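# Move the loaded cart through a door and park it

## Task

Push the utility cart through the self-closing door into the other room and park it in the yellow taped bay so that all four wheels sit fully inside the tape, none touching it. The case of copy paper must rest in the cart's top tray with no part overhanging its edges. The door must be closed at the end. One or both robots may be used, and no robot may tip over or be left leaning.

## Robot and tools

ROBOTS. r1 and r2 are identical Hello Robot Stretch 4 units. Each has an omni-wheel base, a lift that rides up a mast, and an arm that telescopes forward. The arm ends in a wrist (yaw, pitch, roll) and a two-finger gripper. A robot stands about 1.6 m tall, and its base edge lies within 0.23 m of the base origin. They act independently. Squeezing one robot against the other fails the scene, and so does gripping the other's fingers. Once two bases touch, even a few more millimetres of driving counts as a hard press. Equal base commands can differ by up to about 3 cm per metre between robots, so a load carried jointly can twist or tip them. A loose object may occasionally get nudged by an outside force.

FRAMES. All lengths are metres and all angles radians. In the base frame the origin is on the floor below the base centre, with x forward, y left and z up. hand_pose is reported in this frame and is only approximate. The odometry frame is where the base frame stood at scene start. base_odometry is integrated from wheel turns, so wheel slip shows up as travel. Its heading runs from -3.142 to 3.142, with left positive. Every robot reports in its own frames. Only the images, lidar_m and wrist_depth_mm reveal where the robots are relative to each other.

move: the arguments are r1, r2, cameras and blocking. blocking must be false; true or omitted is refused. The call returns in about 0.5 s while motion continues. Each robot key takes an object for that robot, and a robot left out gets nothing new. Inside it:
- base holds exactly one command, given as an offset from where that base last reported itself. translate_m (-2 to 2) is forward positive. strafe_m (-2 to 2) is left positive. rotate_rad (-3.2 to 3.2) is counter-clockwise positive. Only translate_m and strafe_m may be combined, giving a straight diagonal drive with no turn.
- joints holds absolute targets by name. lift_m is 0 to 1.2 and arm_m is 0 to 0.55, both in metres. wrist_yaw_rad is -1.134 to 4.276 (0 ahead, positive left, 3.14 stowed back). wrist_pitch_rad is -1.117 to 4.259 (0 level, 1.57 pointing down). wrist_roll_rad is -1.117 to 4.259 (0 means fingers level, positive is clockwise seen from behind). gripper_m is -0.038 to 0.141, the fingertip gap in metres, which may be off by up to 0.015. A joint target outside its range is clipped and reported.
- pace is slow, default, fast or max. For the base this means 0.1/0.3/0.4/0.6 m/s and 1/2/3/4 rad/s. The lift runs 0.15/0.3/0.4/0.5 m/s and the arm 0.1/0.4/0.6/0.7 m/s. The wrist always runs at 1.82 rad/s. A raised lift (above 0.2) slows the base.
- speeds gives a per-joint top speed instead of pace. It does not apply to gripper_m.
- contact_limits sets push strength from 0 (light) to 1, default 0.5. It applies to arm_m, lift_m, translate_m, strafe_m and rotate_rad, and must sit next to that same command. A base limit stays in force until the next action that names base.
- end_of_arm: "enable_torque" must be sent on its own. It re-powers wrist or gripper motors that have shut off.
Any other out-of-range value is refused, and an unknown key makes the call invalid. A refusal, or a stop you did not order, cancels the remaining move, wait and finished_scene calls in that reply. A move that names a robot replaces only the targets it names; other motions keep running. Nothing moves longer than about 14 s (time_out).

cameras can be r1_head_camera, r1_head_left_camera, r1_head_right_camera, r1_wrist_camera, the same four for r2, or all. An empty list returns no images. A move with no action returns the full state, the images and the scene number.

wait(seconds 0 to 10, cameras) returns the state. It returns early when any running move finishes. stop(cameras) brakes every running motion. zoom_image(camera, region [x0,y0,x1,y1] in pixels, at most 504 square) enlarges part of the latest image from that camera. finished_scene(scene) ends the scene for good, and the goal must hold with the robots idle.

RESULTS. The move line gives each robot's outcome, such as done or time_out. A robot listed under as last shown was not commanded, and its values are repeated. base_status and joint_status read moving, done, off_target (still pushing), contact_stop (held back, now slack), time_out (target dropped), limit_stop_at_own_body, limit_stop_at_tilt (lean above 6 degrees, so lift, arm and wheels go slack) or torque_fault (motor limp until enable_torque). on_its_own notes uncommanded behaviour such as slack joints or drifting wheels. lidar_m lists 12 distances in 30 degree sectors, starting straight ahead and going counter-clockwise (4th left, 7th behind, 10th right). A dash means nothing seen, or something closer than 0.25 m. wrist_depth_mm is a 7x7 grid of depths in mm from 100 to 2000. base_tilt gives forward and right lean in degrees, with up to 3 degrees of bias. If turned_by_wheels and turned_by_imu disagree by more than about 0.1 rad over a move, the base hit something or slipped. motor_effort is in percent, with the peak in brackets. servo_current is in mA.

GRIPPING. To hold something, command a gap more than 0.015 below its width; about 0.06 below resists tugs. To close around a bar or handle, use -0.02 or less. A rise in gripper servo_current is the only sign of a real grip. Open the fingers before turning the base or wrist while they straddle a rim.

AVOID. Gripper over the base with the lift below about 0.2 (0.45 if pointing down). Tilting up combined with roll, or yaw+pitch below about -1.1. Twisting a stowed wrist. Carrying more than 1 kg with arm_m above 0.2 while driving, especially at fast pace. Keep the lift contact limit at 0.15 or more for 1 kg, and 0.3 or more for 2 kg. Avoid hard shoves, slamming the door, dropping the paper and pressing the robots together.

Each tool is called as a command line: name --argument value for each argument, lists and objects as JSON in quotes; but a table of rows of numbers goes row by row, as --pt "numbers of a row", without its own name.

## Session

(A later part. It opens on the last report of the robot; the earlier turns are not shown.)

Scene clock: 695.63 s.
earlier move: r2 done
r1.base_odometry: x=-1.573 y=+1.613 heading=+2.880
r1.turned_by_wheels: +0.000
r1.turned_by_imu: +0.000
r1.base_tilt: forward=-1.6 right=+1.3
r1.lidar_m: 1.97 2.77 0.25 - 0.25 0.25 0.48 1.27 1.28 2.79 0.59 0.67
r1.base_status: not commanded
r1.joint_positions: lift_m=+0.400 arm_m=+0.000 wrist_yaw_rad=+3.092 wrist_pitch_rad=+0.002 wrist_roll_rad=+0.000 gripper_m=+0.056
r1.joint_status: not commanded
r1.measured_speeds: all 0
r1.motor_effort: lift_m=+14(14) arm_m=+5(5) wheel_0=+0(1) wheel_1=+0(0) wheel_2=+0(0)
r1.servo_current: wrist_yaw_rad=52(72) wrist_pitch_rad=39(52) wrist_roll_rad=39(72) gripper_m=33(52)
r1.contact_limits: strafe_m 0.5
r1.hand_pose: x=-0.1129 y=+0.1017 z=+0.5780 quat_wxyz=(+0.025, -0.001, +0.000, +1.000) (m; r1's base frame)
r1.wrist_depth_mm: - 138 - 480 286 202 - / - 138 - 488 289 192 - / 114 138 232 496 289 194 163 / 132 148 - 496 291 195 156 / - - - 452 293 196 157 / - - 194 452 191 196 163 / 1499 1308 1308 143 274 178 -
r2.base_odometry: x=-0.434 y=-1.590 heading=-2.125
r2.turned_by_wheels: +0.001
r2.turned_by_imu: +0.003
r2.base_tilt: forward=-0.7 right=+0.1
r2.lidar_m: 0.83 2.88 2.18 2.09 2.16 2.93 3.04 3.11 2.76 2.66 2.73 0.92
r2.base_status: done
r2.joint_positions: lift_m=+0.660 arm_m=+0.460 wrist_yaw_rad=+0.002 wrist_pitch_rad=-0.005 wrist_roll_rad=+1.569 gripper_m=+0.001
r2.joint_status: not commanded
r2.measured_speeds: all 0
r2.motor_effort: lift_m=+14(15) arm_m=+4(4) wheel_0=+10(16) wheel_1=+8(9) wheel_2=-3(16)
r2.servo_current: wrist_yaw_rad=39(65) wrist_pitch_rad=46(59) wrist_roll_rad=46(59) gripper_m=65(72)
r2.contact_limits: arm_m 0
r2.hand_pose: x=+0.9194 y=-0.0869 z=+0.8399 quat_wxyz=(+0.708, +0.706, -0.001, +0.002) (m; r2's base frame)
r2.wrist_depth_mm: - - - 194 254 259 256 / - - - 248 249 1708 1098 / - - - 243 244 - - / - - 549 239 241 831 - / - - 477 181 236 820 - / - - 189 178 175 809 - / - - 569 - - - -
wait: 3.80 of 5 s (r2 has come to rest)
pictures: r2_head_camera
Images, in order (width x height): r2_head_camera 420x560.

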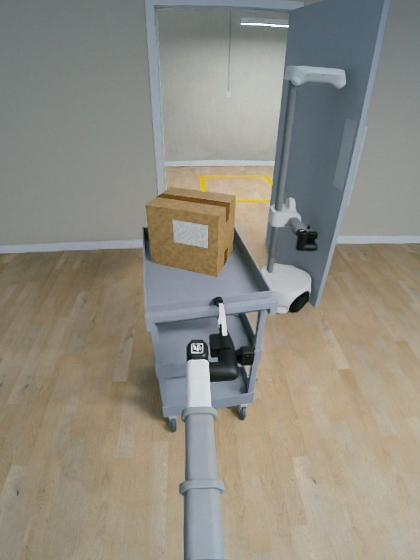

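move --blocking false --r2 '{"base":{"translate_m":0.3,"strafe_m":0.13},"pace":"slow"}'

wait --seconds 5 --cameras '["r2_head_camera","r1_head_right_camera"]'

Scene clock: 701.57 s.
move: r2 moving
r1: as last shown
r1.lidar_m: 1.99 2.75 0.25 - 0.25 0.25 0.48 1.27 1.27 2.78 0.60 0.64
r1.servo_current: wrist_yaw_rad=65(65) wrist_pitch_rad=46(46) wrist_roll_rad=46(59) gripper_m=39(46)
r1.contact_limits: strafe_m 0.5
r1.wrist_depth_mm: - 138 - 480 286 201 - / - 138 - 484 289 193 - / 114 138 230 488 291 195 162 / 132 148 - 496 291 195 157 / - - - 449 291 196 157 / - - 193 449 190 195 163 / 1499 1308 1336 143 273 178 -
r2.base_odometry: x=-0.436 y=-1.604 heading=-2.125
r2.turned_by_wheels: +0.000
r2.turned_by_imu: +0.001
r2.base_tilt: forward=-0.7 right=+0.1
r2.lidar_m: 0.85 2.88 2.15 2.09 2.14 2.91 3.05 3.13 2.78 2.65 2.79 0.92
r2.base_status: translate_m moving; strafe_m moving
r2.joint_positions: lift_m=+0.660 arm_m=+0.460 wrist_yaw_rad=+0.002 wrist_pitch_rad=-0.005 wrist_roll_rad=+1.569 gripper_m=+0.001
r2.joint_status: not commanded
r2.measured_speeds: translate_m=+0.048 strafe_m=+0.021 rotate_rad=-0.002 lift_m=+0.000 arm_m=+0.000 wrist_yaw_rad=+0.000 wrist_pitch_rad=+0.000 wrist_roll_rad=+0.000
r2.motor_effort: lift_m=+14(14) arm_m=+3(4) wheel_0=+9(12) wheel_1=+8(10) wheel_2=-10(10)
r2.servo_current: wrist_yaw_rad=52(59) wrist_pitch_rad=46(46) wrist_roll_rad=46(59) gripper_m=65(65)
r2.contact_limits: arm_m 0
r2.hand_pose: x=+0.9194 y=-0.0869 z=+0.8399 quat_wxyz=(+0.708, +0.706, -0.001, +0.002) (m; r2's base frame)
r2.wrist_depth_mm: - - - 232 256 260 257 / - - - 248 250 1661 1078 / - - - 243 246 1808 - / - - 554 240 241 820 - / - - 477 181 236 820 - / - - 188 178 174 820 - / - - 559 - - - -
pictures: none

Scene clock: 705.53 s.
earlier move: r2 done
r1.base_odometry: x=-1.573 y=+1.613 heading=+2.880
r1.turned_by_wheels: +0.000
r1.turned_by_imu: +0.000
r1.base_tilt: forward=-1.6 right=+1.3
r1.lidar_m: 4.91 2.79 0.25 - 0.25 0.25 0.49 1.27 1.27 0.58 0.59 0.74
r1.base_status: not commanded
r1.joint_positions: lift_m=+0.400 arm_m=+0.000 wrist_yaw_rad=+3.092 wrist_pitch_rad=+0.002 wrist_roll_rad=+0.000 gripper_m=+0.056
r1.joint_status: not commanded
r1.measured_speeds: all 0
r1.motor_effort: lift_m=+14(14) arm_m=+5(5) wheel_0=+0(1) wheel_1=+0(1) wheel_2=+0(0)
r1.servo_current: wrist_yaw_rad=39(65) wrist_pitch_rad=46(52) wrist_roll_rad=52(72) gripper_m=39(46)
r1.contact_limits: strafe_m 0.5
r1.hand_pose: x=-0.1129 y=+0.1017 z=+0.5780 quat_wxyz=(+0.025, -0.001, +0.000, +1.000) (m; r1's base frame)
r1.wrist_depth_mm: - 137 - 484 285 200 - / - 138 - 480 289 193 - / 114 138 231 492 291 195 163 / 132 148 - 496 291 195 156 / - - - 445 293 195 157 / - - 193 449 190 196 163 / 1499 1308 1336 143 272 178 -
r2.base_odometry: x=-0.482 y=-1.913 heading=-2.126
r2.turned_by_wheels: -0.001
r2.turned_by_imu: -0.002
r2.base_tilt: forward=-0.7 right=+0.1
r2.lidar_m: 0.83 2.60 2.05 1.94 2.03 2.71 3.35 3.43 2.90 2.76 2.88 0.93
r2.base_status: done
r2.joint_positions: lift_m=+0.660 arm_m=+0.460 wrist_yaw_rad=-0.002 wrist_pitch_rad=-0.005 wrist_roll_rad=+1.569 gripper_m=+0.001
r2.joint_status: not commanded
r2.measured_speeds: all 0
r2.motor_effort: lift_m=+14(14) arm_m=+4(4) wheel_0=+2(12) wheel_1=+3(10) wheel_2=-9(14)
r2.servo_current: wrist_yaw_rad=52(65) wrist_pitch_rad=39(52) wrist_roll_rad=59(59) gripper_m=59(72)
r2.contact_limits: arm_m 0
r2.hand_pose: x=+0.9191 y=-0.0880 z=+0.8399 quat_wxyz=(+0.708, +0.706, -0.003, +0.001) (m; r2's base frame)
r2.wrist_depth_mm: 1863 - 1008 198 265 265 262 / - - - 252 253 1808 1205 / - - - 246 248 1863 - / - - 564 240 240 842 - / - 488 473 199 237 831 - / - 496 187 177 181 - - / - - 549 - - - -
wait: 3.97 of 5 s (r2 has come to rest)
pictures: r1_head_right_camera, r2_head_camera
Images, in order (width x height): r1_head_right_camera 420x672, r2_head_camera 420x560.

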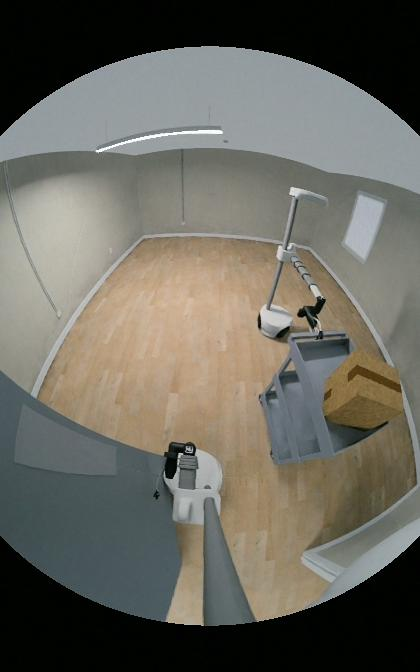

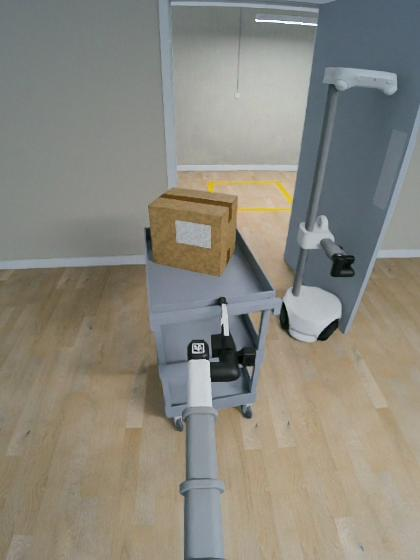

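move --blocking false --r2 '{"base":{"translate_m":-0.12,"strafe_m":0.25},"pace":"slow"}'

wait --seconds 5

move --blocking false --r2 '{"base":{"translate_m":0.25,"strafe_m":-0.03},"pace":"slow"}'

wait --seconds 5 --cameras '["r2_head_camera","r2_wrist_camera"]'

Scene clock: 712.77 s.
move: r2 moving
r1: as last shown
r1.lidar_m: 4.91 2.75 0.25 - 0.25 0.25 0.47 1.29 1.26 0.56 0.57 0.77
r1.motor_effort: lift_m=+14(14) arm_m=+5(5) wheel_0=+0(0) wheel_1=+0(0) wheel_2=+0(0)
r1.servo_current: wrist_yaw_rad=39(59) wrist_pitch_rad=39(46) wrist_roll_rad=39(59) gripper_m=46(46)
r1.contact_limits: strafe_m 0.5
r1.wrist_depth_mm: - 137 - 484 285 201 - / - 138 - 488 289 193 - / 113 138 230 488 290 194 163 / 132 148 - 492 291 195 157 / - - - 445 293 196 158 / - - 193 452 191 196 163 / 1499 1308 1308 143 274 178 -
r2.base_odometry: x=-0.470 y=-1.915 heading=-2.126
r2.turned_by_wheels: +0.000
r2.turned_by_imu: +0.000
r2.base_tilt: forward=-0.6 right=+0.1
r2.lidar_m: 0.83 2.59 2.07 1.95 2.03 2.72 3.38 3.41 2.94 2.79 2.89 0.91
r2.base_status: translate_m moving; strafe_m moving
r2.joint_positions: lift_m=+0.660 arm_m=+0.460 wrist_yaw_rad=-0.002 wrist_pitch_rad=-0.005 wrist_roll_rad=+1.569 gripper_m=+0.001
r2.joint_status: not commanded
r2.measured_speeds: translate_m=-0.022 strafe_m=+0.044 rotate_rad=+0.002 lift_m=+0.000 arm_m=+0.000 wrist_yaw_rad=+0.000 wrist_pitch_rad=+0.000 wrist_roll_rad=+0.000
r2.motor_effort: lift_m=+14(14) arm_m=+4(4) wheel_0=-12(14) wheel_1=+1(6) wheel_2=+6(9)
r2.servo_current: wrist_yaw_rad=46(52) wrist_pitch_rad=46(52) wrist_roll_rad=46(52) gripper_m=65(65)
r2.contact_limits: arm_m 0
r2.hand_pose: x=+0.9191 y=-0.0880 z=+0.8399 quat_wxyz=(+0.708, +0.706, -0.003, +0.001) (m; r2's base frame)
r2.wrist_depth_mm: 1863 - 1025 239 258 265 264 / - - - 250 252 1808 1229 / - - - 245 247 1863 - / - - 549 240 241 820 - / - 488 477 197 236 820 - / - 504 186 178 182 - - / - - 554 - - - -
pictures: none

Scene clock: 716.33 s.
earlier move: r2 done
r1.base_odometry: x=-1.573 y=+1.613 heading=+2.880
r1.turned_by_wheels: +0.000
r1.turned_by_imu: +0.000
r1.base_tilt: forward=-1.6 right=+1.3
r1.lidar_m: 4.91 2.77 0.25 - 0.25 0.25 0.48 1.30 1.27 0.86 0.65 1.02
r1.base_status: not commanded
r1.joint_positions: lift_m=+0.400 arm_m=+0.000 wrist_yaw_rad=+3.092 wrist_pitch_rad=+0.002 wrist_roll_rad=+0.000 gripper_m=+0.056
r1.joint_status: not commanded
r1.measured_speeds: all 0
r1.motor_effort: lift_m=+14(14) arm_m=+5(5) wheel_0=+0(1) wheel_1=+0(0) wheel_2=+0(0)
r1.servo_current: wrist_yaw_rad=59(78) wrist_pitch_rad=46(59) wrist_roll_rad=52(65) gripper_m=46(52)
r1.contact_limits: strafe_m 0.5
r1.hand_pose: x=-0.1129 y=+0.1017 z=+0.5780 quat_wxyz=(+0.025, -0.001, +0.000, +1.000) (m; r1's base frame)
r1.wrist_depth_mm: - 137 - 480 285 200 - / - 138 - 484 289 192 - / 114 139 231 488 290 194 163 / 132 148 - 492 291 195 157 / - - - 442 293 196 157 / - - 193 452 191 196 163 / 1537 1336 1308 143 273 178 -
r2.base_odometry: x=-0.206 y=-1.943 heading=-2.125
r2.turned_by_wheels: +0.001
r2.turned_by_imu: +0.001
r2.base_tilt: forward=-0.7 right=+0.0
r2.lidar_m: 0.86 2.50 1.79 1.70 1.79 2.41 3.21 3.29 3.15 3.02 3.14 0.85
r2.base_status: done
r2.joint_positions: lift_m=+0.660 arm_m=+0.460 wrist_yaw_rad=+0.000 wrist_pitch_rad=-0.005 wrist_roll_rad=+1.569 gripper_m=+0.001
r2.joint_status: not commanded
r2.measured_speeds: all 0
r2.motor_effort: lift_m=+14(14) arm_m=+4(4) wheel_0=-4(17) wheel_1=+5(6) wheel_2=+9(11)
r2.servo_current: wrist_yaw_rad=46(59) wrist_pitch_rad=46(52) wrist_roll_rad=46(59) gripper_m=65(72)
r2.contact_limits: arm_m 0
r2.hand_pose: x=+0.9193 y=-0.0875 z=+0.8399 quat_wxyz=(+0.708, +0.706, -0.002, +0.002) (m; r2's base frame)
r2.wrist_depth_mm: - - 580 140 191 732 - / - 1983 512 198 200 750 - / - 469 445 154 210 798 - / - 549 488 216 219 831 - / - - 591 213 229 - - / - - 181 178 181 1863 - / - - - - - 1537 484
wait: 3.57 of 5 s (r2 has come to rest)
pictures: none

Scene clock: 716.83 s.
move: r2 moving
r1: as last shown
r1.lidar_m: 4.93 2.77 0.25 - 0.25 0.25 0.48 1.29 1.28 0.83 0.64 1.01
r1.motor_effort: lift_m=+14(14) arm_m=+5(5) wheel_0=+0(0) wheel_1=+0(0) wheel_2=+0(0)
r1.servo_current: wrist_yaw_rad=39(65) wrist_pitch_rad=46(46) wrist_roll_rad=46(52) gripper_m=39(46)
r1.contact_limits: strafe_m 0.5
r1.wrist_depth_mm: - 137 - 480 286 201 - / - 138 - 488 290 193 - / 114 138 230 492 291 195 162 / 132 148 - 496 291 195 156 / - - - 449 293 195 157 / - - 193 452 191 196 163 / 1537 1281 1336 143 273 178 -
r2.base_odometry: x=-0.214 y=-1.952 heading=-2.125
r2.turned_by_wheels: +0.000
r2.turned_by_imu: +0.000
r2.base_tilt: forward=-0.7 right=+0.1
r2.lidar_m: 0.83 2.52 1.81 1.70 1.78 2.39 3.23 3.34 3.17 3.02 3.11 0.84
r2.base_status: translate_m moving; strafe_m moving
r2.joint_positions: lift_m=+0.660 arm_m=+0.460 wrist_yaw_rad=-0.001 wrist_pitch_rad=-0.005 wrist_roll_rad=+1.569 gripper_m=+0.001
r2.joint_status: not commanded
r2.measured_speeds: translate_m=+0.050 strafe_m=-0.006 rotate_rad=-0.005 lift_m=+0.000 arm_m=+0.000 wrist_yaw_rad=-0.009 wrist_pitch_rad=+0.000 wrist_roll_rad=+0.000
r2.motor_effort: lift_m=+14(14) arm_m=+4(4) wheel_0=+6(8) wheel_1=+7(9) wheel_2=-11(12)
r2.servo_current: wrist_yaw_rad=39(52) wrist_pitch_rad=46(46) wrist_roll_rad=39(59) gripper_m=59(65)
r2.contact_limits: arm_m 0
r2.hand_pose: x=+0.9192 y=-0.0876 z=+0.8399 quat_wxyz=(+0.708, +0.706, -0.002, +0.002) (m; r2's base frame)
r2.wrist_depth_mm: - - - 192 195 1537 - / - 1921 525 200 202 768 - / - 484 455 155 211 788 - / - 1921 480 217 220 820 - / - - 569 225 229 - - / - - 181 177 181 1863 - / - - - - - 1576 492
pictures: none

Scene clock: 720.13 s.
earlier move: r2 done
r1.base_odometry: x=-1.573 y=+1.613 heading=+2.880
r1.turned_by_wheels: +0.000
r1.turned_by_imu: +0.000
r1.base_tilt: forward=-1.5 right=+1.3
r1.lidar_m: 4.89 2.74 0.25 - 0.25 0.25 0.47 1.30 1.25 0.57 0.66 1.42
r1.base_status: not commanded
r1.joint_positions: lift_m=+0.400 arm_m=+0.000 wrist_yaw_rad=+3.092 wrist_pitch_rad=+0.002 wrist_roll_rad=+0.000 gripper_m=+0.056
r1.joint_status: not commanded
r1.measured_speeds: all 0
r1.motor_effort: lift_m=+14(14) arm_m=+5(5) wheel_0=+0(1) wheel_1=+0(0) wheel_2=+0(0)
r1.servo_current: wrist_yaw_rad=46(72) wrist_pitch_rad=46(52) wrist_roll_rad=39(72) gripper_m=39(52)
r1.contact_limits: strafe_m 0.5
r1.hand_pose: x=-0.1129 y=+0.1017 z=+0.5780 quat_wxyz=(+0.025, -0.001, +0.000, +1.000) (m; r1's base frame)
r1.wrist_depth_mm: - 138 - 477 286 202 - / - 138 - 488 289 193 - / 114 138 231 488 290 195 162 / 132 148 - 492 293 195 157 / - - - 449 293 196 157 / - - 193 452 191 196 163 / 1464 1336 1308 143 273 178 -
r2.base_odometry: x=-0.363 y=-2.140 heading=-2.123
r2.turned_by_wheels: +0.001
r2.turned_by_imu: +0.004
r2.base_tilt: forward=-0.7 right=+0.0
r2.lidar_m: 0.88 2.45 1.82 1.75 1.81 2.42 3.50 3.57 3.13 3.01 3.12 0.84
r2.base_status: done
r2.joint_positions: lift_m=+0.660 arm_m=+0.460 wrist_yaw_rad=+0.003 wrist_pitch_rad=-0.005 wrist_roll_rad=+1.569 gripper_m=+0.001
r2.joint_status: not commanded
r2.measured_speeds: all 0
r2.motor_effort: lift_m=+14(15) arm_m=+4(4) wheel_0=+10(16) wheel_1=+7(10) wheel_2=-2(15)
r2.servo_current: wrist_yaw_rad=33(65) wrist_pitch_rad=39(52) wrist_roll_rad=39(65) gripper_m=65(72)
r2.contact_limits: arm_m 0
r2.hand_pose: x=+0.9195 y=-0.0866 z=+0.8399 quat_wxyz=(+0.708, +0.706, -0.001, +0.003) (m; r2's base frame)
r2.wrist_depth_mm: - - - 198 200 1661 - / - - 564 206 207 741 - / - - 452 158 215 809 - / - 512 469 220 222 809 - / - - 554 210 230 - - / - - 185 177 182 - - / - - - - 245 1576 512
wait: 3.30 of 5 s (r2 has come to rest)
pictures: r2_head_camera, r2_wrist_camera
Images, in order (width x height): r2_head_camera 420x560, r2_wrist_camera 616x392.

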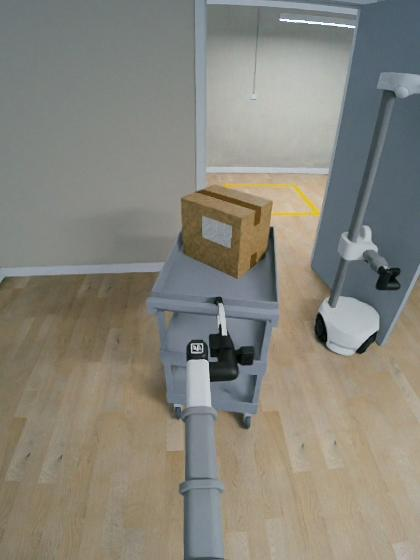

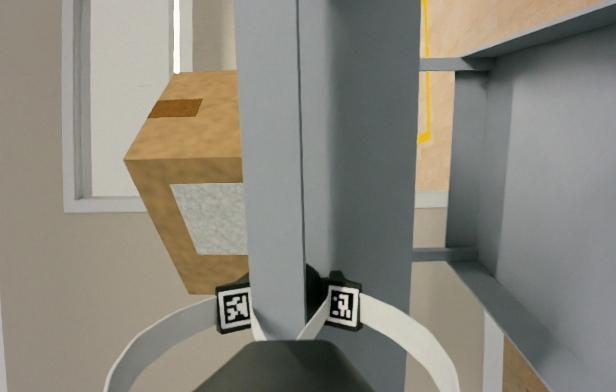

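move --blocking false --r2 '{"base":{"translate_m":-0.1,"strafe_m":0.15},"pace":"slow"}'

wait --seconds 4

move --blocking false --r2 '{"base":{"translate_m":0.3,"strafe_m":-0.12},"pace":"slow"}'

wait --seconds 5 --cameras '["r2_head_camera","r2_wrist_camera"]'

Scene clock: 727.77 s.
move: r2 moving
r1: as last shown
r1.base_tilt: forward=-1.6 right=+1.3
r1.lidar_m: 4.92 2.76 0.25 - 0.25 0.25 0.51 1.31 1.25 0.60 0.66 1.44
r1.motor_effort: lift_m=+14(14) arm_m=+5(5) wheel_0=+0(0) wheel_1=+0(0) wheel_2=+0(0)
r1.servo_current: wrist_yaw_rad=52(59) wrist_pitch_rad=46(59) wrist_roll_rad=46(65) gripper_m=39(39)
r1.contact_limits: strafe_m 0.5
r1.wrist_depth_mm: - 137 - 484 286 202 - / - 138 - 488 289 193 - / 113 138 231 488 290 194 163 / 132 148 - 496 291 195 157 / - - - 445 291 196 157 / - - 193 452 191 196 163 / 1464 1308 1336 143 274 178 -
r2.base_odometry: x=-0.351 y=-2.140 heading=-2.123
r2.turned_by_wheels: +0.000
r2.turned_by_imu: +0.001
r2.base_tilt: forward=-0.7 right=+0.0
r2.lidar_m: 0.84 2.47 1.79 1.73 1.81 2.40 3.51 3.55 3.12 3.01 3.14 0.87
r2.base_status: translate_m moving; strafe_m moving
r2.joint_positions: lift_m=+0.660 arm_m=+0.460 wrist_yaw_rad=+0.003 wrist_pitch_rad=-0.005 wrist_roll_rad=+1.569 gripper_m=+0.001
r2.joint_status: not commanded
r2.measured_speeds: translate_m=-0.027 strafe_m=+0.040 rotate_rad=-0.005 lift_m=+0.000 arm_m=+0.000 wrist_yaw_rad=+0.000 wrist_pitch_rad=+0.000 wrist_roll_rad=+0.000
r2.motor_effort: lift_m=+14(14) arm_m=+4(4) wheel_0=-11(11) wheel_1=+6(9) wheel_2=+9(12)
r2.servo_current: wrist_yaw_rad=46(52) wrist_pitch_rad=46(46) wrist_roll_rad=46(59) gripper_m=59(65)
r2.contact_limits: arm_m 0
r2.hand_pose: x=+0.9195 y=-0.0866 z=+0.8399 quat_wxyz=(+0.708, +0.706, -0.001, +0.003) (m; r2's base frame)
r2.wrist_depth_mm: - - - 200 201 1756 - / 1708 - 574 206 208 750 - / 1756 - 452 160 215 798 - / 1708 525 477 220 224 820 - / - - 554 216 230 - - / - - 183 178 181 - - / - - - - 245 1618 508
pictures: none

Scene clock: 730.37 s.
earlier move: r2 done
r1.base_odometry: x=-1.573 y=+1.613 heading=+2.880
r1.turned_by_wheels: +0.000
r1.turned_by_imu: +0.000
r1.base_tilt: forward=-1.6 right=+1.3
r1.lidar_m: 4.91 2.77 0.25 - 0.25 0.25 0.46 1.29 1.26 0.70 0.66 1.62
r1.base_status: not commanded
r1.joint_positions: lift_m=+0.400 arm_m=+0.000 wrist_yaw_rad=+3.092 wrist_pitch_rad=+0.002 wrist_roll_rad=+0.000 gripper_m=+0.056
r1.joint_status: not commanded
r1.measured_speeds: all 0
r1.motor_effort: lift_m=+14(14) arm_m=+5(5) wheel_0=+0(1) wheel_1=+0(0) wheel_2=+0(0)
r1.servo_current: wrist_yaw_rad=46(65) wrist_pitch_rad=46(59) wrist_roll_rad=46(65) gripper_m=39(52)
r1.contact_limits: strafe_m 0.5
r1.hand_pose: x=-0.1129 y=+0.1017 z=+0.5780 quat_wxyz=(+0.025, -0.001, +0.000, +1.000) (m; r1's base frame)
r1.wrist_depth_mm: - 137 - 480 285 201 - / - 138 - 488 291 192 - / 114 138 232 492 289 195 163 / 132 148 - 496 290 195 157 / - - - 452 291 196 157 / - - 193 449 192 196 164 / 1464 1336 1336 143 273 178 -
r2.base_odometry: x=-0.183 y=-2.134 heading=-2.123
r2.turned_by_wheels: +0.000
r2.turned_by_imu: +0.000
r2.base_tilt: forward=-0.6 right=+0.1
r2.lidar_m: 0.82 2.36 1.66 1.60 1.67 2.24 3.40 3.48 3.29 3.14 3.28 0.82
r2.base_status: done
r2.joint_positions: lift_m=+0.660 arm_m=+0.460 wrist_yaw_rad=-0.001 wrist_pitch_rad=-0.005 wrist_roll_rad=+1.569 gripper_m=+0.001
r2.joint_status: not commanded
r2.measured_speeds: all 0
r2.motor_effort: lift_m=+14(14) arm_m=+4(4) wheel_0=-5(19) wheel_1=+4(9) wheel_2=+9(12)
r2.servo_current: wrist_yaw_rad=39(65) wrist_pitch_rad=46(52) wrist_roll_rad=52(59) gripper_m=59(65)
r2.contact_limits: arm_m 0
r2.hand_pose: x=+0.9192 y=-0.0876 z=+0.8399 quat_wxyz=(+0.708, +0.706, -0.002, +0.001) (m; r2's base frame)
r2.wrist_depth_mm: - - 492 173 176 707 - / - 455 424 182 186 732 - / - 492 439 193 197 798 - / - - 530 207 212 - - / - - 162 222 228 - - / - - 181 178 181 1661 504 / - - - - - 1464 462
wait: 2.60 of 4 s (r2 has come to rest)
pictures: none

Scene clock: 730.87 s.
move: r2 moving
r1: as last shown
r1.lidar_m: 4.92 2.78 0.25 - 0.25 0.25 0.51 1.28 1.25 0.69 0.65 1.64
r1.motor_effort: lift_m=+14(14) arm_m=+5(5) wheel_0=+0(1) wheel_1=+0(1) wheel_2=+0(0)
r1.servo_current: wrist_yaw_rad=52(72) wrist_pitch_rad=46(46) wrist_roll_rad=46(46) gripper_m=46(46)
r1.contact_limits: strafe_m 0.5
r1.wrist_depth_mm: - 137 - 484 285 201 - / - 138 - 484 289 193 - / 114 138 230 492 290 195 163 / 132 148 - 492 291 195 157 / - - - 449 291 196 157 / - - 194 449 191 195 163 / 1499 1281 1336 143 274 178 -
r2.base_odometry: x=-0.193 y=-2.141 heading=-2.123
r2.turned_by_wheels: +0.000
r2.turned_by_imu: +0.000
r2.base_tilt: forward=-0.7 right=+0.0
r2.lidar_m: 0.84 2.28 1.65 1.59 1.66 2.27 3.41 3.48 3.26 3.14 3.24 0.83
r2.base_status: translate_m moving; strafe_m moving
r2.joint_positions: lift_m=+0.660 arm_m=+0.460 wrist_yaw_rad=-0.001 wrist_pitch_rad=-0.005 wrist_roll_rad=+1.569 gripper_m=+0.001
r2.joint_status: not commanded
r2.measured_speeds: translate_m=+0.049 strafe_m=-0.020 rotate_rad=-0.005 lift_m=+0.000 arm_m=+0.000 wrist_yaw_rad=+0.000 wrist_pitch_rad=+0.000 wrist_roll_rad=+0.000
r2.motor_effort: lift_m=+14(15) arm_m=+3(4) wheel_0=+9(14) wheel_1=+6(7) wheel_2=-12(12)
r2.servo_current: wrist_yaw_rad=52(59) wrist_pitch_rad=39(46) wrist_roll_rad=52(59) gripper_m=59(65)
r2.contact_limits: arm_m 0
r2.hand_pose: x=+0.9192 y=-0.0876 z=+0.8399 quat_wxyz=(+0.708, +0.706, -0.002, +0.001) (m; r2's base frame)
r2.wrist_depth_mm: - - 500 174 177 707 - / - 473 430 184 186 741 - / - 466 430 193 198 798 - / - 1756 521 206 211 - - / - - 627 220 227 - - / - - 181 176 180 1661 504 / - - - - - 1576 466
pictures: none

Scene clock: 734.80 s.
earlier move: r2 done
r1.base_odometry: x=-1.573 y=+1.613 heading=+2.880
r1.turned_by_wheels: +0.000
r1.turned_by_imu: +0.000
r1.base_tilt: forward=-1.6 right=+1.3
r1.lidar_m: 4.92 2.78 0.25 - 0.25 0.25 0.47 1.29 0.71 0.61 0.70 1.45
r1.base_status: not commanded
r1.joint_positions: lift_m=+0.400 arm_m=+0.000 wrist_yaw_rad=+3.092 wrist_pitch_rad=+0.002 wrist_roll_rad=+0.000 gripper_m=+0.056
r1.joint_status: not commanded
r1.measured_speeds: all 0
r1.motor_effort: lift_m=+14(14) arm_m=+5(5) wheel_0=+0(1) wheel_1=+0(1) wheel_2=+0(0)
r1.servo_current: wrist_yaw_rad=52(72) wrist_pitch_rad=46(52) wrist_roll_rad=46(72) gripper_m=46(52)
r1.contact_limits: strafe_m 0.5
r1.hand_pose: x=-0.1129 y=+0.1017 z=+0.5780 quat_wxyz=(+0.025, -0.001, +0.000, +1.000) (m; r1's base frame)
r1.wrist_depth_mm: - 137 - 484 286 201 - / - 138 - 488 289 193 - / 114 138 231 496 291 195 163 / 132 148 - 492 291 195 157 / - - - 449 291 195 157 / - - 195 449 190 195 163 / 1499 1308 1308 143 273 177 -
r2.base_odometry: x=-0.442 y=-2.326 heading=-2.122
r2.turned_by_wheels: +0.001
r2.turned_by_imu: +0.005
r2.base_tilt: forward=-0.7 right=+0.1
r2.lidar_m: 0.86 2.25 1.79 1.72 1.79 2.38 3.72 3.77 3.13 3.02 1.53 0.86
r2.base_status: done
r2.joint_positions: lift_m=+0.660 arm_m=+0.460 wrist_yaw_rad=+0.003 wrist_pitch_rad=-0.005 wrist_roll_rad=+1.569 gripper_m=+0.001
r2.joint_status: not commanded
r2.measured_speeds: all 0
r2.motor_effort: lift_m=+14(15) arm_m=+4(4) wheel_0=+11(18) wheel_1=+8(11) wheel_2=-2(15)
r2.servo_current: wrist_yaw_rad=52(59) wrist_pitch_rad=39(52) wrist_roll_rad=39(59) gripper_m=65(72)
r2.contact_limits: arm_m 0
r2.hand_pose: x=+0.9196 y=-0.0864 z=+0.8399 quat_wxyz=(+0.708, +0.706, -0.001, +0.003) (m; r2's base frame)
r2.wrist_depth_mm: - - - 141 192 1576 - / - - 525 198 200 750 - / - 477 455 154 209 798 - / - 535 484 216 219 820 - / - - 580 226 229 - - / - - 184 177 182 - - / - - - - 248 - 488
wait: 3.93 of 5 s (r2 has come to rest)
pictures: r2_head_camera, r2_wrist_camera
Images, in order (width x height): r2_head_camera 420x560, r2_wrist_camera 616x392.

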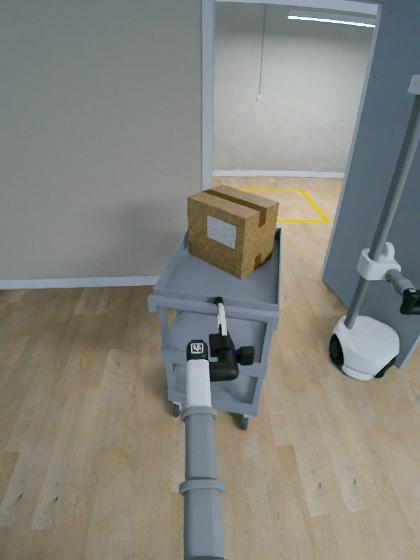

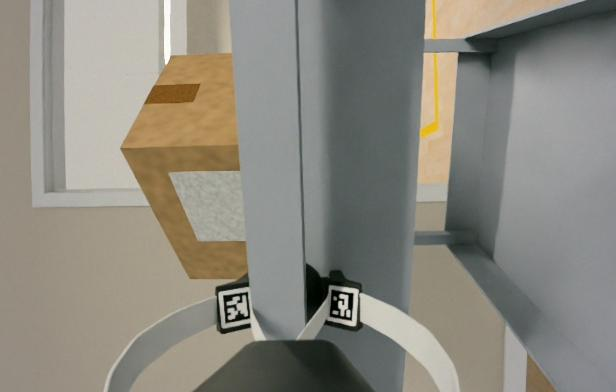

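move --blocking false --r2 '{"joints":{"gripper_m":0.12}}'

wait --seconds 2

move --blocking false --r2 '{"base":{"translate_m":0.005,"strafe_m":0.035},"pace":"slow"}'

wait --seconds 2

move --blocking false --r2 '{"joints":{"gripper_m":-0.02}}'

wait --seconds 2

move --blocking false --r2 '{"base":{"translate_m":-0.12,"strafe_m":-0.42},"pace":"slow"}'

wait --seconds 6 --cameras '["r2_head_camera","r2_wrist_camera"]'

Scene clock: 763.27 s.
move: r2 moving
r1: as last shown
r1.lidar_m: 4.90 2.77 0.25 - 0.25 0.25 0.48 1.30 0.63 0.60 0.73 1.45
r1.motor_effort: lift_m=+14(14) arm_m=+5(5) wheel_0=+1(1) wheel_1=+0(0) wheel_2=+0(0)
r1.servo_current: wrist_yaw_rad=39(65) wrist_pitch_rad=52(52) wrist_roll_rad=39(65) gripper_m=39(46)
r1.contact_limits: strafe_m 0.5
r1.wrist_depth_mm: - 138 - 484 285 201 - / - 138 - 484 289 193 - / 114 138 229 492 290 195 162 / 132 148 - 492 291 195 157 / - - - 449 291 196 157 / - - 193 455 191 195 163 / 1499 1308 1336 143 273 178 -
r2.base_odometry: x=-0.442 y=-2.326 heading=-2.122
r2.turned_by_wheels: +0.000
r2.turned_by_imu: +0.000
r2.base_tilt: forward=-0.7 right=+0.1
r2.lidar_m: 0.85 2.25 1.82 1.69 1.78 2.38 3.72 3.78 3.17 3.02 1.57 0.85
r2.base_status: not commanded
r2.joint_positions: lift_m=+0.660 arm_m=+0.460 wrist_yaw_rad=+0.003 wrist_pitch_rad=-0.005 wrist_roll_rad=+1.569 gripper_m=+0.020
r2.joint_status: gripper_m moving
r2.measured_speeds: all 0
r2.motor_effort: lift_m=+14(14) arm_m=+4(4) wheel_0=+10(11) wheel_1=+8(8) wheel_2=-2(2)
r2.servo_current: wrist_yaw_rad=52(52) wrist_pitch_rad=39(52) wrist_roll_rad=52(59) gripper_m=91(111)
r2.contact_limits: arm_m 0
r2.hand_pose: x=+0.9196 y=-0.0864 z=+0.8399 quat_wxyz=(+0.708, +0.706, -0.001, +0.003) (m; r2's base frame)
r2.wrist_depth_mm: 1576 - - 195 197 1537 - / 1537 - 517 204 205 768 - / 1537 484 455 158 214 809 - / 1499 521 488 220 223 788 - / - - 574 220 233 - - / - - 186 179 183 - - / - - - - 253 - 496
pictures: none

Scene clock: 764.80 s.
earlier move: r2 done
r1.base_odometry: x=-1.573 y=+1.613 heading=+2.880
r1.turned_by_wheels: +0.000
r1.turned_by_imu: +0.000
r1.base_tilt: forward=-1.6 right=+1.3
r1.lidar_m: 4.91 2.78 0.25 - 0.25 0.25 0.49 1.26 0.59 0.60 0.72 1.45
r1.base_status: not commanded
r1.joint_positions: lift_m=+0.400 arm_m=+0.000 wrist_yaw_rad=+3.092 wrist_pitch_rad=+0.002 wrist_roll_rad=+0.000 gripper_m=+0.056
r1.joint_status: not commanded
r1.measured_speeds: all 0
r1.motor_effort: lift_m=+14(14) arm_m=+5(5) wheel_0=+0(1) wheel_1=+0(0) wheel_2=+0(0)
r1.servo_current: wrist_yaw_rad=52(72) wrist_pitch_rad=33(52) wrist_roll_rad=39(65) gripper_m=46(52)
r1.contact_limits: strafe_m 0.5
r1.hand_pose: x=-0.1129 y=+0.1017 z=+0.5780 quat_wxyz=(+0.025, -0.001, +0.000, +1.000) (m; r1's base frame)
r1.wrist_depth_mm: - 137 - 480 287 202 - / - 138 - 492 287 192 - / 114 138 231 492 290 194 163 / 132 148 - 492 291 196 157 / - - - 449 291 195 157 / - - 193 452 191 196 163 / 1464 1336 1308 143 272 178 -
r2.base_odometry: x=-0.442 y=-2.326 heading=-2.122
r2.turned_by_wheels: -0.001
r2.turned_by_imu: +0.000
r2.base_tilt: forward=-0.6 right=+0.1
r2.lidar_m: 0.86 2.25 1.77 1.69 1.79 2.38 3.73 3.78 3.17 3.00 1.57 0.87
r2.base_status: not commanded
r2.joint_positions: lift_m=+0.660 arm_m=+0.460 wrist_yaw_rad=+0.003 wrist_pitch_rad=-0.001 wrist_roll_rad=+1.569 gripper_m=+0.120
r2.joint_status: all done
r2.measured_speeds: all 0
r2.motor_effort: lift_m=+14(14) arm_m=+4(4) wheel_0=+6(11) wheel_1=+5(8) wheel_2=-2(2)
r2.servo_current: wrist_yaw_rad=39(65) wrist_pitch_rad=46(52) wrist_roll_rad=46(59) gripper_m=46(124)
r2.contact_limits: arm_m 0
r2.hand_pose: x=+0.9195 y=-0.0866 z=+0.8389 quat_wxyz=(+0.708, +0.706, +0.001, +0.002) (m; r2's base frame)
r2.wrist_depth_mm: - - - 206 209 1661 - / - - 162 214 218 778 - / - 477 168 224 831 788 - / 1464 504 473 235 237 - - / - - 559 244 243 - - / - 186 186 251 192 - - / - - - - - 1464 488
wait: 1.53 of 2 s (r2 has come to rest)
pictures: none

Scene clock: 765.30 s.
move: r2 moving
r1: as last shown
r1.lidar_m: 4.89 2.79 0.25 - 0.25 0.25 0.46 1.28 0.62 0.61 0.72 1.45
r1.motor_effort: lift_m=+14(14) arm_m=+5(5) wheel_0=+0(1) wheel_1=+0(1) wheel_2=+0(0)
r1.servo_current: wrist_yaw_rad=46(59) wrist_pitch_rad=39(52) wrist_roll_rad=33(65) gripper_m=33(46)
r1.contact_limits: strafe_m 0.5
r1.wrist_depth_mm: - 138 - 480 286 201 - / - 138 - 488 287 193 - / 113 138 232 488 290 194 163 / 132 148 - 496 291 196 156 / - - - 445 291 196 157 / - - 193 449 191 196 163 / 1499 1308 1308 143 274 178 -
r2.base_odometry: x=-0.432 y=-2.335 heading=-2.122
r2.turned_by_wheels: +0.000
r2.turned_by_imu: +0.000
r2.base_tilt: forward=-0.6 right=+0.0
r2.lidar_m: 0.87 2.24 1.78 1.68 1.77 2.37 3.72 3.80 3.15 3.05 1.60 0.87
r2.base_status: translate_m moving; strafe_m moving
r2.joint_positions: lift_m=+0.660 arm_m=+0.460 wrist_yaw_rad=+0.003 wrist_pitch_rad=-0.001 wrist_roll_rad=+1.569 gripper_m=+0.120
r2.joint_status: not commanded
r2.measured_speeds: translate_m=+0.007 strafe_m=+0.052 rotate_rad=+0.002 lift_m=+0.000 arm_m=+0.000 wrist_yaw_rad=+0.000 wrist_pitch_rad=+0.000 wrist_roll_rad=+0.000
r2.motor_effort: lift_m=+14(14) arm_m=+4(4) wheel_0=-6(9) wheel_1=+7(9) wheel_2=-6(8)
r2.servo_current: wrist_yaw_rad=33(52) wrist_pitch_rad=46(46) wrist_roll_rad=46(52) gripper_m=46(52)
r2.contact_limits: arm_m 0
r2.hand_pose: x=+0.9195 y=-0.0866 z=+0.8389 quat_wxyz=(+0.708, +0.706, +0.001, +0.002) (m; r2's base frame)
r2.wrist_depth_mm: - - - 208 209 1618 - / - - 500 216 219 778 - / - 469 169 227 831 788 - / 1499 525 480 236 237 - - / - - 569 246 243 - - / - 186 187 253 191 - - / - - - - - 1464 480
pictures: none

Scene clock: 766.23 s.
earlier move: r2 done
r1.base_odometry: x=-1.573 y=+1.613 heading=+2.880
r1.turned_by_wheels: +0.000
r1.turned_by_imu: +0.000
r1.base_tilt: forward=-1.6 right=+1.3
r1.lidar_m: 4.91 2.76 0.25 - 0.25 0.25 0.49 1.28 0.63 0.62 0.75 1.48
r1.base_status: not commanded
r1.joint_positions: lift_m=+0.400 arm_m=+0.000 wrist_yaw_rad=+3.092 wrist_pitch_rad=+0.002 wrist_roll_rad=+0.000 gripper_m=+0.056
r1.joint_status: not commanded
r1.measured_speeds: all 0
r1.motor_effort: lift_m=+14(14) arm_m=+5(5) wheel_0=+0(1) wheel_1=+0(1) wheel_2=+0(0)
r1.servo_current: wrist_yaw_rad=46(59) wrist_pitch_rad=33(52) wrist_roll_rad=59(65) gripper_m=39(46)
r1.contact_limits: strafe_m 0.5
r1.hand_pose: x=-0.1129 y=+0.1017 z=+0.5780 quat_wxyz=(+0.025, -0.001, +0.000, +1.000) (m; r1's base frame)
r1.wrist_depth_mm: - 138 - 484 287 202 - / - 138 - 492 290 193 - / 114 138 230 492 291 194 163 / 132 148 - 496 291 195 156 / - - - 449 291 195 157 / - - 193 455 190 195 163 / 1464 1281 1336 143 274 178 -
r2.base_odometry: x=-0.415 y=-2.349 heading=-2.122
r2.turned_by_wheels: +0.000
r2.turned_by_imu: +0.000
r2.base_tilt: forward=-0.7 right=+0.1
r2.lidar_m: 0.87 2.25 1.76 1.68 1.76 2.38 3.74 3.81 3.17 3.06 1.57 0.87
r2.base_status: done
r2.joint_positions: lift_m=+0.660 arm_m=+0.460 wrist_yaw_rad=+0.003 wrist_pitch_rad=-0.001 wrist_roll_rad=+1.569 gripper_m=+0.120
r2.joint_status: not commanded
r2.measured_speeds: all 0
r2.motor_effort: lift_m=+14(15) arm_m=+4(4) wheel_0=-3(9) wheel_1=+4(9) wheel_2=-5(8)
r2.servo_current: wrist_yaw_rad=46(59) wrist_pitch_rad=46(46) wrist_roll_rad=52(59) gripper_m=46(52)
r2.contact_limits: arm_m 0
r2.hand_pose: x=+0.9195 y=-0.0866 z=+0.8389 quat_wxyz=(+0.708, +0.706, +0.001, +0.002) (m; r2's base frame)
r2.wrist_depth_mm: - - 574 210 213 768 - / - 554 462 217 224 798 - / - 473 445 229 232 - - / 1499 530 500 238 240 - - / - - 591 248 246 - - / - 185 190 254 193 539 - / - - - - - 1464 459
wait: 0.93 of 2 s (r2 has come to rest)
pictures: none

Scene clock: 766.73 s.
move: r2 moving
r1: as last shown
r1.lidar_m: 4.92 2.79 0.25 - 0.25 0.25 0.50 1.33 0.62 0.60 0.71 1.47
r1.motor_effort: lift_m=+14(14) arm_m=+5(5) wheel_0=+0(0) wheel_1=+0(0) wheel_2=+0(0)
r1.servo_current: wrist_yaw_rad=46(72) wrist_pitch_rad=39(46) wrist_roll_rad=59(65) gripper_m=46(46)
r1.contact_limits: strafe_m 0.5
r1.wrist_depth_mm: - 138 - 488 286 201 - / - 138 - 488 290 193 - / 114 138 231 488 290 195 163 / 132 148 - 496 290 195 156 / - - - 452 293 195 157 / - - 193 452 191 195 163 / 1464 1308 1336 143 273 178 -
r2.base_odometry: x=-0.415 y=-2.349 heading=-2.122
r2.turned_by_wheels: +0.000
r2.turned_by_imu: +0.000
r2.base_tilt: forward=-0.7 right=+0.0
r2.lidar_m: 0.86 2.25 1.75 1.67 1.78 2.36 3.75 3.78 3.20 3.05 1.58 0.86
r2.base_status: not commanded
r2.joint_positions: lift_m=+0.660 arm_m=+0.460 wrist_yaw_rad=+0.003 wrist_pitch_rad=-0.001 wrist_roll_rad=+1.569 gripper_m=+0.106
r2.joint_status: gripper_m moving
r2.measured_speeds: all 0
r2.motor_effort: lift_m=+14(14) arm_m=+4(4) wheel_0=-3(3) wheel_1=+4(5) wheel_2=-5(5)
r2.servo_current: wrist_yaw_rad=52(52) wrist_pitch_rad=46(46) wrist_roll_rad=46(59) gripper_m=117(117)
r2.contact_limits: arm_m 0
r2.hand_pose: x=+0.9195 y=-0.0866 z=+0.8389 quat_wxyz=(+0.708, +0.706, +0.001, +0.002) (m; r2's base frame)
r2.wrist_depth_mm: - - 574 210 213 759 - / - 554 466 217 223 778 - / - 469 449 229 233 - - / 1499 535 504 238 239 - - / - - 591 249 246 - - / - - 190 257 190 508 - / - - - - - 1464 455
pictures: none

Scene clock: 768.40 s.
earlier move: r2 done
r1.base_odometry: x=-1.573 y=+1.613 heading=+2.880
r1.turned_by_wheels: +0.000
r1.turned_by_imu: +0.000
r1.base_tilt: forward=-1.6 right=+1.3
r1.lidar_m: 4.91 2.81 0.25 - 0.25 0.25 0.50 1.31 0.69 0.61 0.73 1.46
r1.base_status: not commanded
r1.joint_positions: lift_m=+0.400 arm_m=+0.000 wrist_yaw_rad=+3.092 wrist_pitch_rad=+0.002 wrist_roll_rad=+0.000 gripper_m=+0.056
r1.joint_status: not commanded
r1.measured_speeds: all 0
r1.motor_effort: lift_m=+14(14) arm_m=+5(5) wheel_0=+0(1) wheel_1=+0(0) wheel_2=+0(0)
r1.servo_current: wrist_yaw_rad=39(72) wrist_pitch_rad=52(52) wrist_roll_rad=39(65) gripper_m=46(52)
r1.contact_limits: strafe_m 0.5
r1.hand_pose: x=-0.1129 y=+0.1017 z=+0.5780 quat_wxyz=(+0.025, -0.001, +0.000, +1.000) (m; r1's base frame)
r1.wrist_depth_mm: - 137 - 480 286 201 - / - 138 - 484 287 193 - / 113 138 230 488 290 195 163 / 132 148 - 492 291 195 156 / - - - 452 293 195 157 / - - 193 449 192 196 163 / 1499 1308 1336 143 273 178 -
r2.base_odometry: x=-0.415 y=-2.349 heading=-2.122
r2.turned_by_wheels: +0.000
r2.turned_by_imu: +0.001
r2.base_tilt: forward=-0.7 right=+0.0
r2.lidar_m: 0.85 2.23 1.75 1.68 1.76 2.37 3.70 3.80 3.23 3.04 1.57 0.86
r2.base_status: not commanded
r2.joint_positions: lift_m=+0.660 arm_m=+0.460 wrist_yaw_rad=+0.003 wrist_pitch_rad=-0.007 wrist_roll_rad=+1.569 gripper_m=-0.018
r2.joint_status: all done
r2.measured_speeds: all 0
r2.motor_effort: lift_m=+14(15) arm_m=+4(4) wheel_0=-1(3) wheel_1=+5(5) wheel_2=-2(5)
r2.servo_current: wrist_yaw_rad=46(59) wrist_pitch_rad=52(59) wrist_roll_rad=46(65) gripper_m=117(267)
r2.contact_limits: arm_m 0
r2.hand_pose: x=+0.9195 y=-0.0866 z=+0.8405 quat_wxyz=(+0.708, +0.706, -0.001, +0.004) (m; r2's base frame)
r2.wrist_depth_mm: - - 580 147 198 723 - / - - 484 205 206 759 - / - 484 452 159 213 798 - / - 549 525 221 224 820 - / - - 609 217 235 - - / - - 180 181 180 - 517 / - 135 - - - - 469
wait: 1.67 of 2 s (r2 has come to rest)
pictures: none

Scene clock: 768.90 s.
move: r2 moving
r1: as last shown
r1.base_tilt: forward=-1.6 right=+1.2
r1.lidar_m: 4.90 2.77 0.25 - 0.25 0.25 0.51 1.30 0.64 0.61 0.72 1.46
r1.motor_effort: lift_m=+14(14) arm_m=+5(5) wheel_0=+0(1) wheel_1=+0(1) wheel_2=+0(0)
r1.servo_current: wrist_yaw_rad=52(72) wrist_pitch_rad=39(46) wrist_roll_rad=52(59) gripper_m=46(46)
r1.contact_limits: strafe_m 0.5
r1.wrist_depth_mm: - 137 - 484 286 200 - / - 138 - 492 289 193 - / 114 138 231 488 290 194 162 / 132 148 - 496 291 195 157 / - - - 445 293 196 157 / - - 193 449 191 195 163 / 1464 1281 1308 143 273 178 -
r2.base_odometry: x=-0.424 y=-2.340 heading=-2.120
r2.turned_by_wheels: +0.002
r2.turned_by_imu: +0.002
r2.base_tilt: forward=-0.7 right=+0.0
r2.lidar_m: 0.84 2.25 1.77 1.70 1.77 2.39 3.72 3.79 3.20 3.06 1.58 0.86
r2.base_status: translate_m moving; strafe_m moving
r2.joint_positions: lift_m=+0.660 arm_m=+0.460 wrist_yaw_rad=+0.003 wrist_pitch_rad=-0.007 wrist_roll_rad=+1.569 gripper_m=-0.019
r2.joint_status: not commanded
r2.measured_speeds: translate_m=-0.013 strafe_m=-0.048 rotate_rad=-0.002 lift_m=+0.000 arm_m=+0.000 wrist_yaw_rad=+0.002 wrist_pitch_rad=+0.000 wrist_roll_rad=+0.000
r2.motor_effort: lift_m=+14(14) arm_m=+4(4) wheel_0=+10(12) wheel_1=-4(7) wheel_2=+12(13)
r2.servo_current: wrist_yaw_rad=46(52) wrist_pitch_rad=39(52) wrist_roll_rad=39(59) gripper_m=104(117)
r2.contact_limits: arm_m 0
r2.hand_pose: x=+0.9196 y=-0.0865 z=+0.8405 quat_wxyz=(+0.708, +0.706, -0.001, +0.004) (m; r2's base frame)
r2.wrist_depth_mm: - - 580 146 197 723 - / - - 484 202 205 759 - / - 480 452 158 214 788 - / - 564 525 220 222 820 - / - - 609 216 232 - - / - - 180 180 181 - 517 / - 135 - - - - 469
pictures: none

Scene clock: 774.03 s.
earlier move: r2 done
r1.base_odometry: x=-1.573 y=+1.613 heading=+2.880
r1.turned_by_wheels: +0.000
r1.turned_by_imu: +0.000
r1.base_tilt: forward=-1.6 right=+1.3
r1.lidar_m: 4.92 2.78 0.25 - 0.25 0.25 0.49 1.29 1.26 0.50 0.48 0.55
r1.base_status: not commanded
r1.joint_positions: lift_m=+0.400 arm_m=+0.000 wrist_yaw_rad=+3.092 wrist_pitch_rad=+0.002 wrist_roll_rad=+0.000 gripper_m=+0.056
r1.joint_status: not commanded
r1.measured_speeds: all 0
r1.motor_effort: lift_m=+14(14) arm_m=+5(5) wheel_0=+0(1) wheel_1=+0(1) wheel_2=+0(0)
r1.servo_current: wrist_yaw_rad=65(72) wrist_pitch_rad=46(52) wrist_roll_rad=59(72) gripper_m=39(52)
r1.contact_limits: strafe_m 0.5
r1.hand_pose: x=-0.1129 y=+0.1017 z=+0.5780 quat_wxyz=(+0.025, -0.001, +0.000, +1.000) (m; r1's base frame)
r1.wrist_depth_mm: - 138 - 488 286 201 - / - 138 - 492 287 193 - / 114 138 230 492 289 195 162 / 132 148 - 496 291 196 157 / - - - 449 291 196 157 / - - 193 449 191 195 163 / 1499 1308 1336 143 273 178 -
r2.base_odometry: x=-0.710 y=-2.027 heading=-2.121
r2.turned_by_wheels: -0.001
r2.turned_by_imu: +0.001
r2.base_tilt: forward=-0.7 right=+0.0
r2.lidar_m: 0.78 1.39 2.17 2.09 2.19 2.92 3.60 3.68 2.76 2.65 2.75 1.00
r2.base_status: done
r2.joint_positions: lift_m=+0.660 arm_m=+0.460 wrist_yaw_rad=+0.003 wrist_pitch_rad=-0.007 wrist_roll_rad=+1.569 gripper_m=-0.019
r2.joint_status: not commanded
r2.measured_speeds: all 0
r2.motor_effort: lift_m=+14(15) arm_m=+4(4) wheel_0=+6(17) wheel_1=-4(9) wheel_2=+8(13)
r2.servo_current: wrist_yaw_rad=39(59) wrist_pitch_rad=46(59) wrist_roll_rad=46(59) gripper_m=111(117)
r2.contact_limits: arm_m 0
r2.hand_pose: x=+0.9196 y=-0.0864 z=+0.8405 quat_wxyz=(+0.708, +0.706, -0.001, +0.004) (m; r2's base frame)
r2.wrist_depth_mm: - - - 277 322 322 1098 / 1708 - - 237 322 1576 1160 / 1576 - - 220 282 1863 504 / 1618 - - 205 264 1808 - / 1618 - 517 191 246 842 - / - 477 181 180 181 - - / - 142 492 - 220 - -
wait: 5.13 of 6 s (r2 has come to rest)
pictures: r2_head_camera, r2_wrist_camera
Images, in order (width x height): r2_head_camera 420x560, r2_wrist_camera 616x392.

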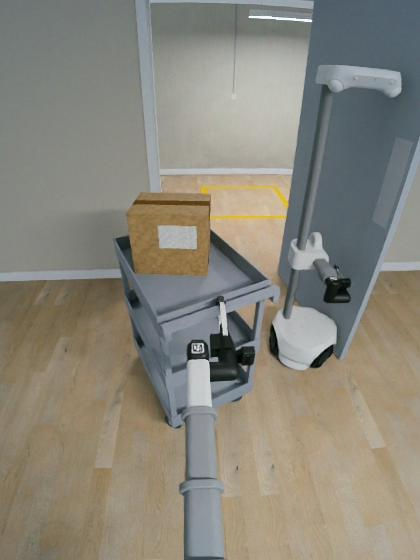

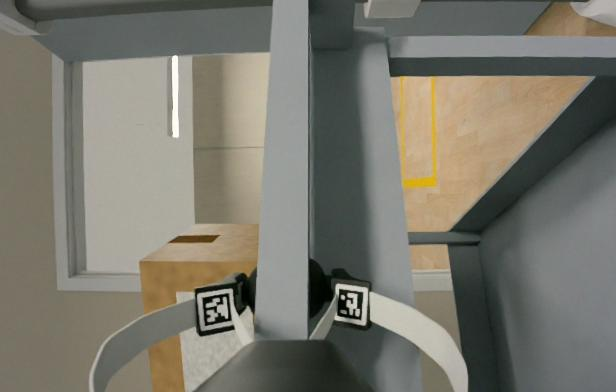

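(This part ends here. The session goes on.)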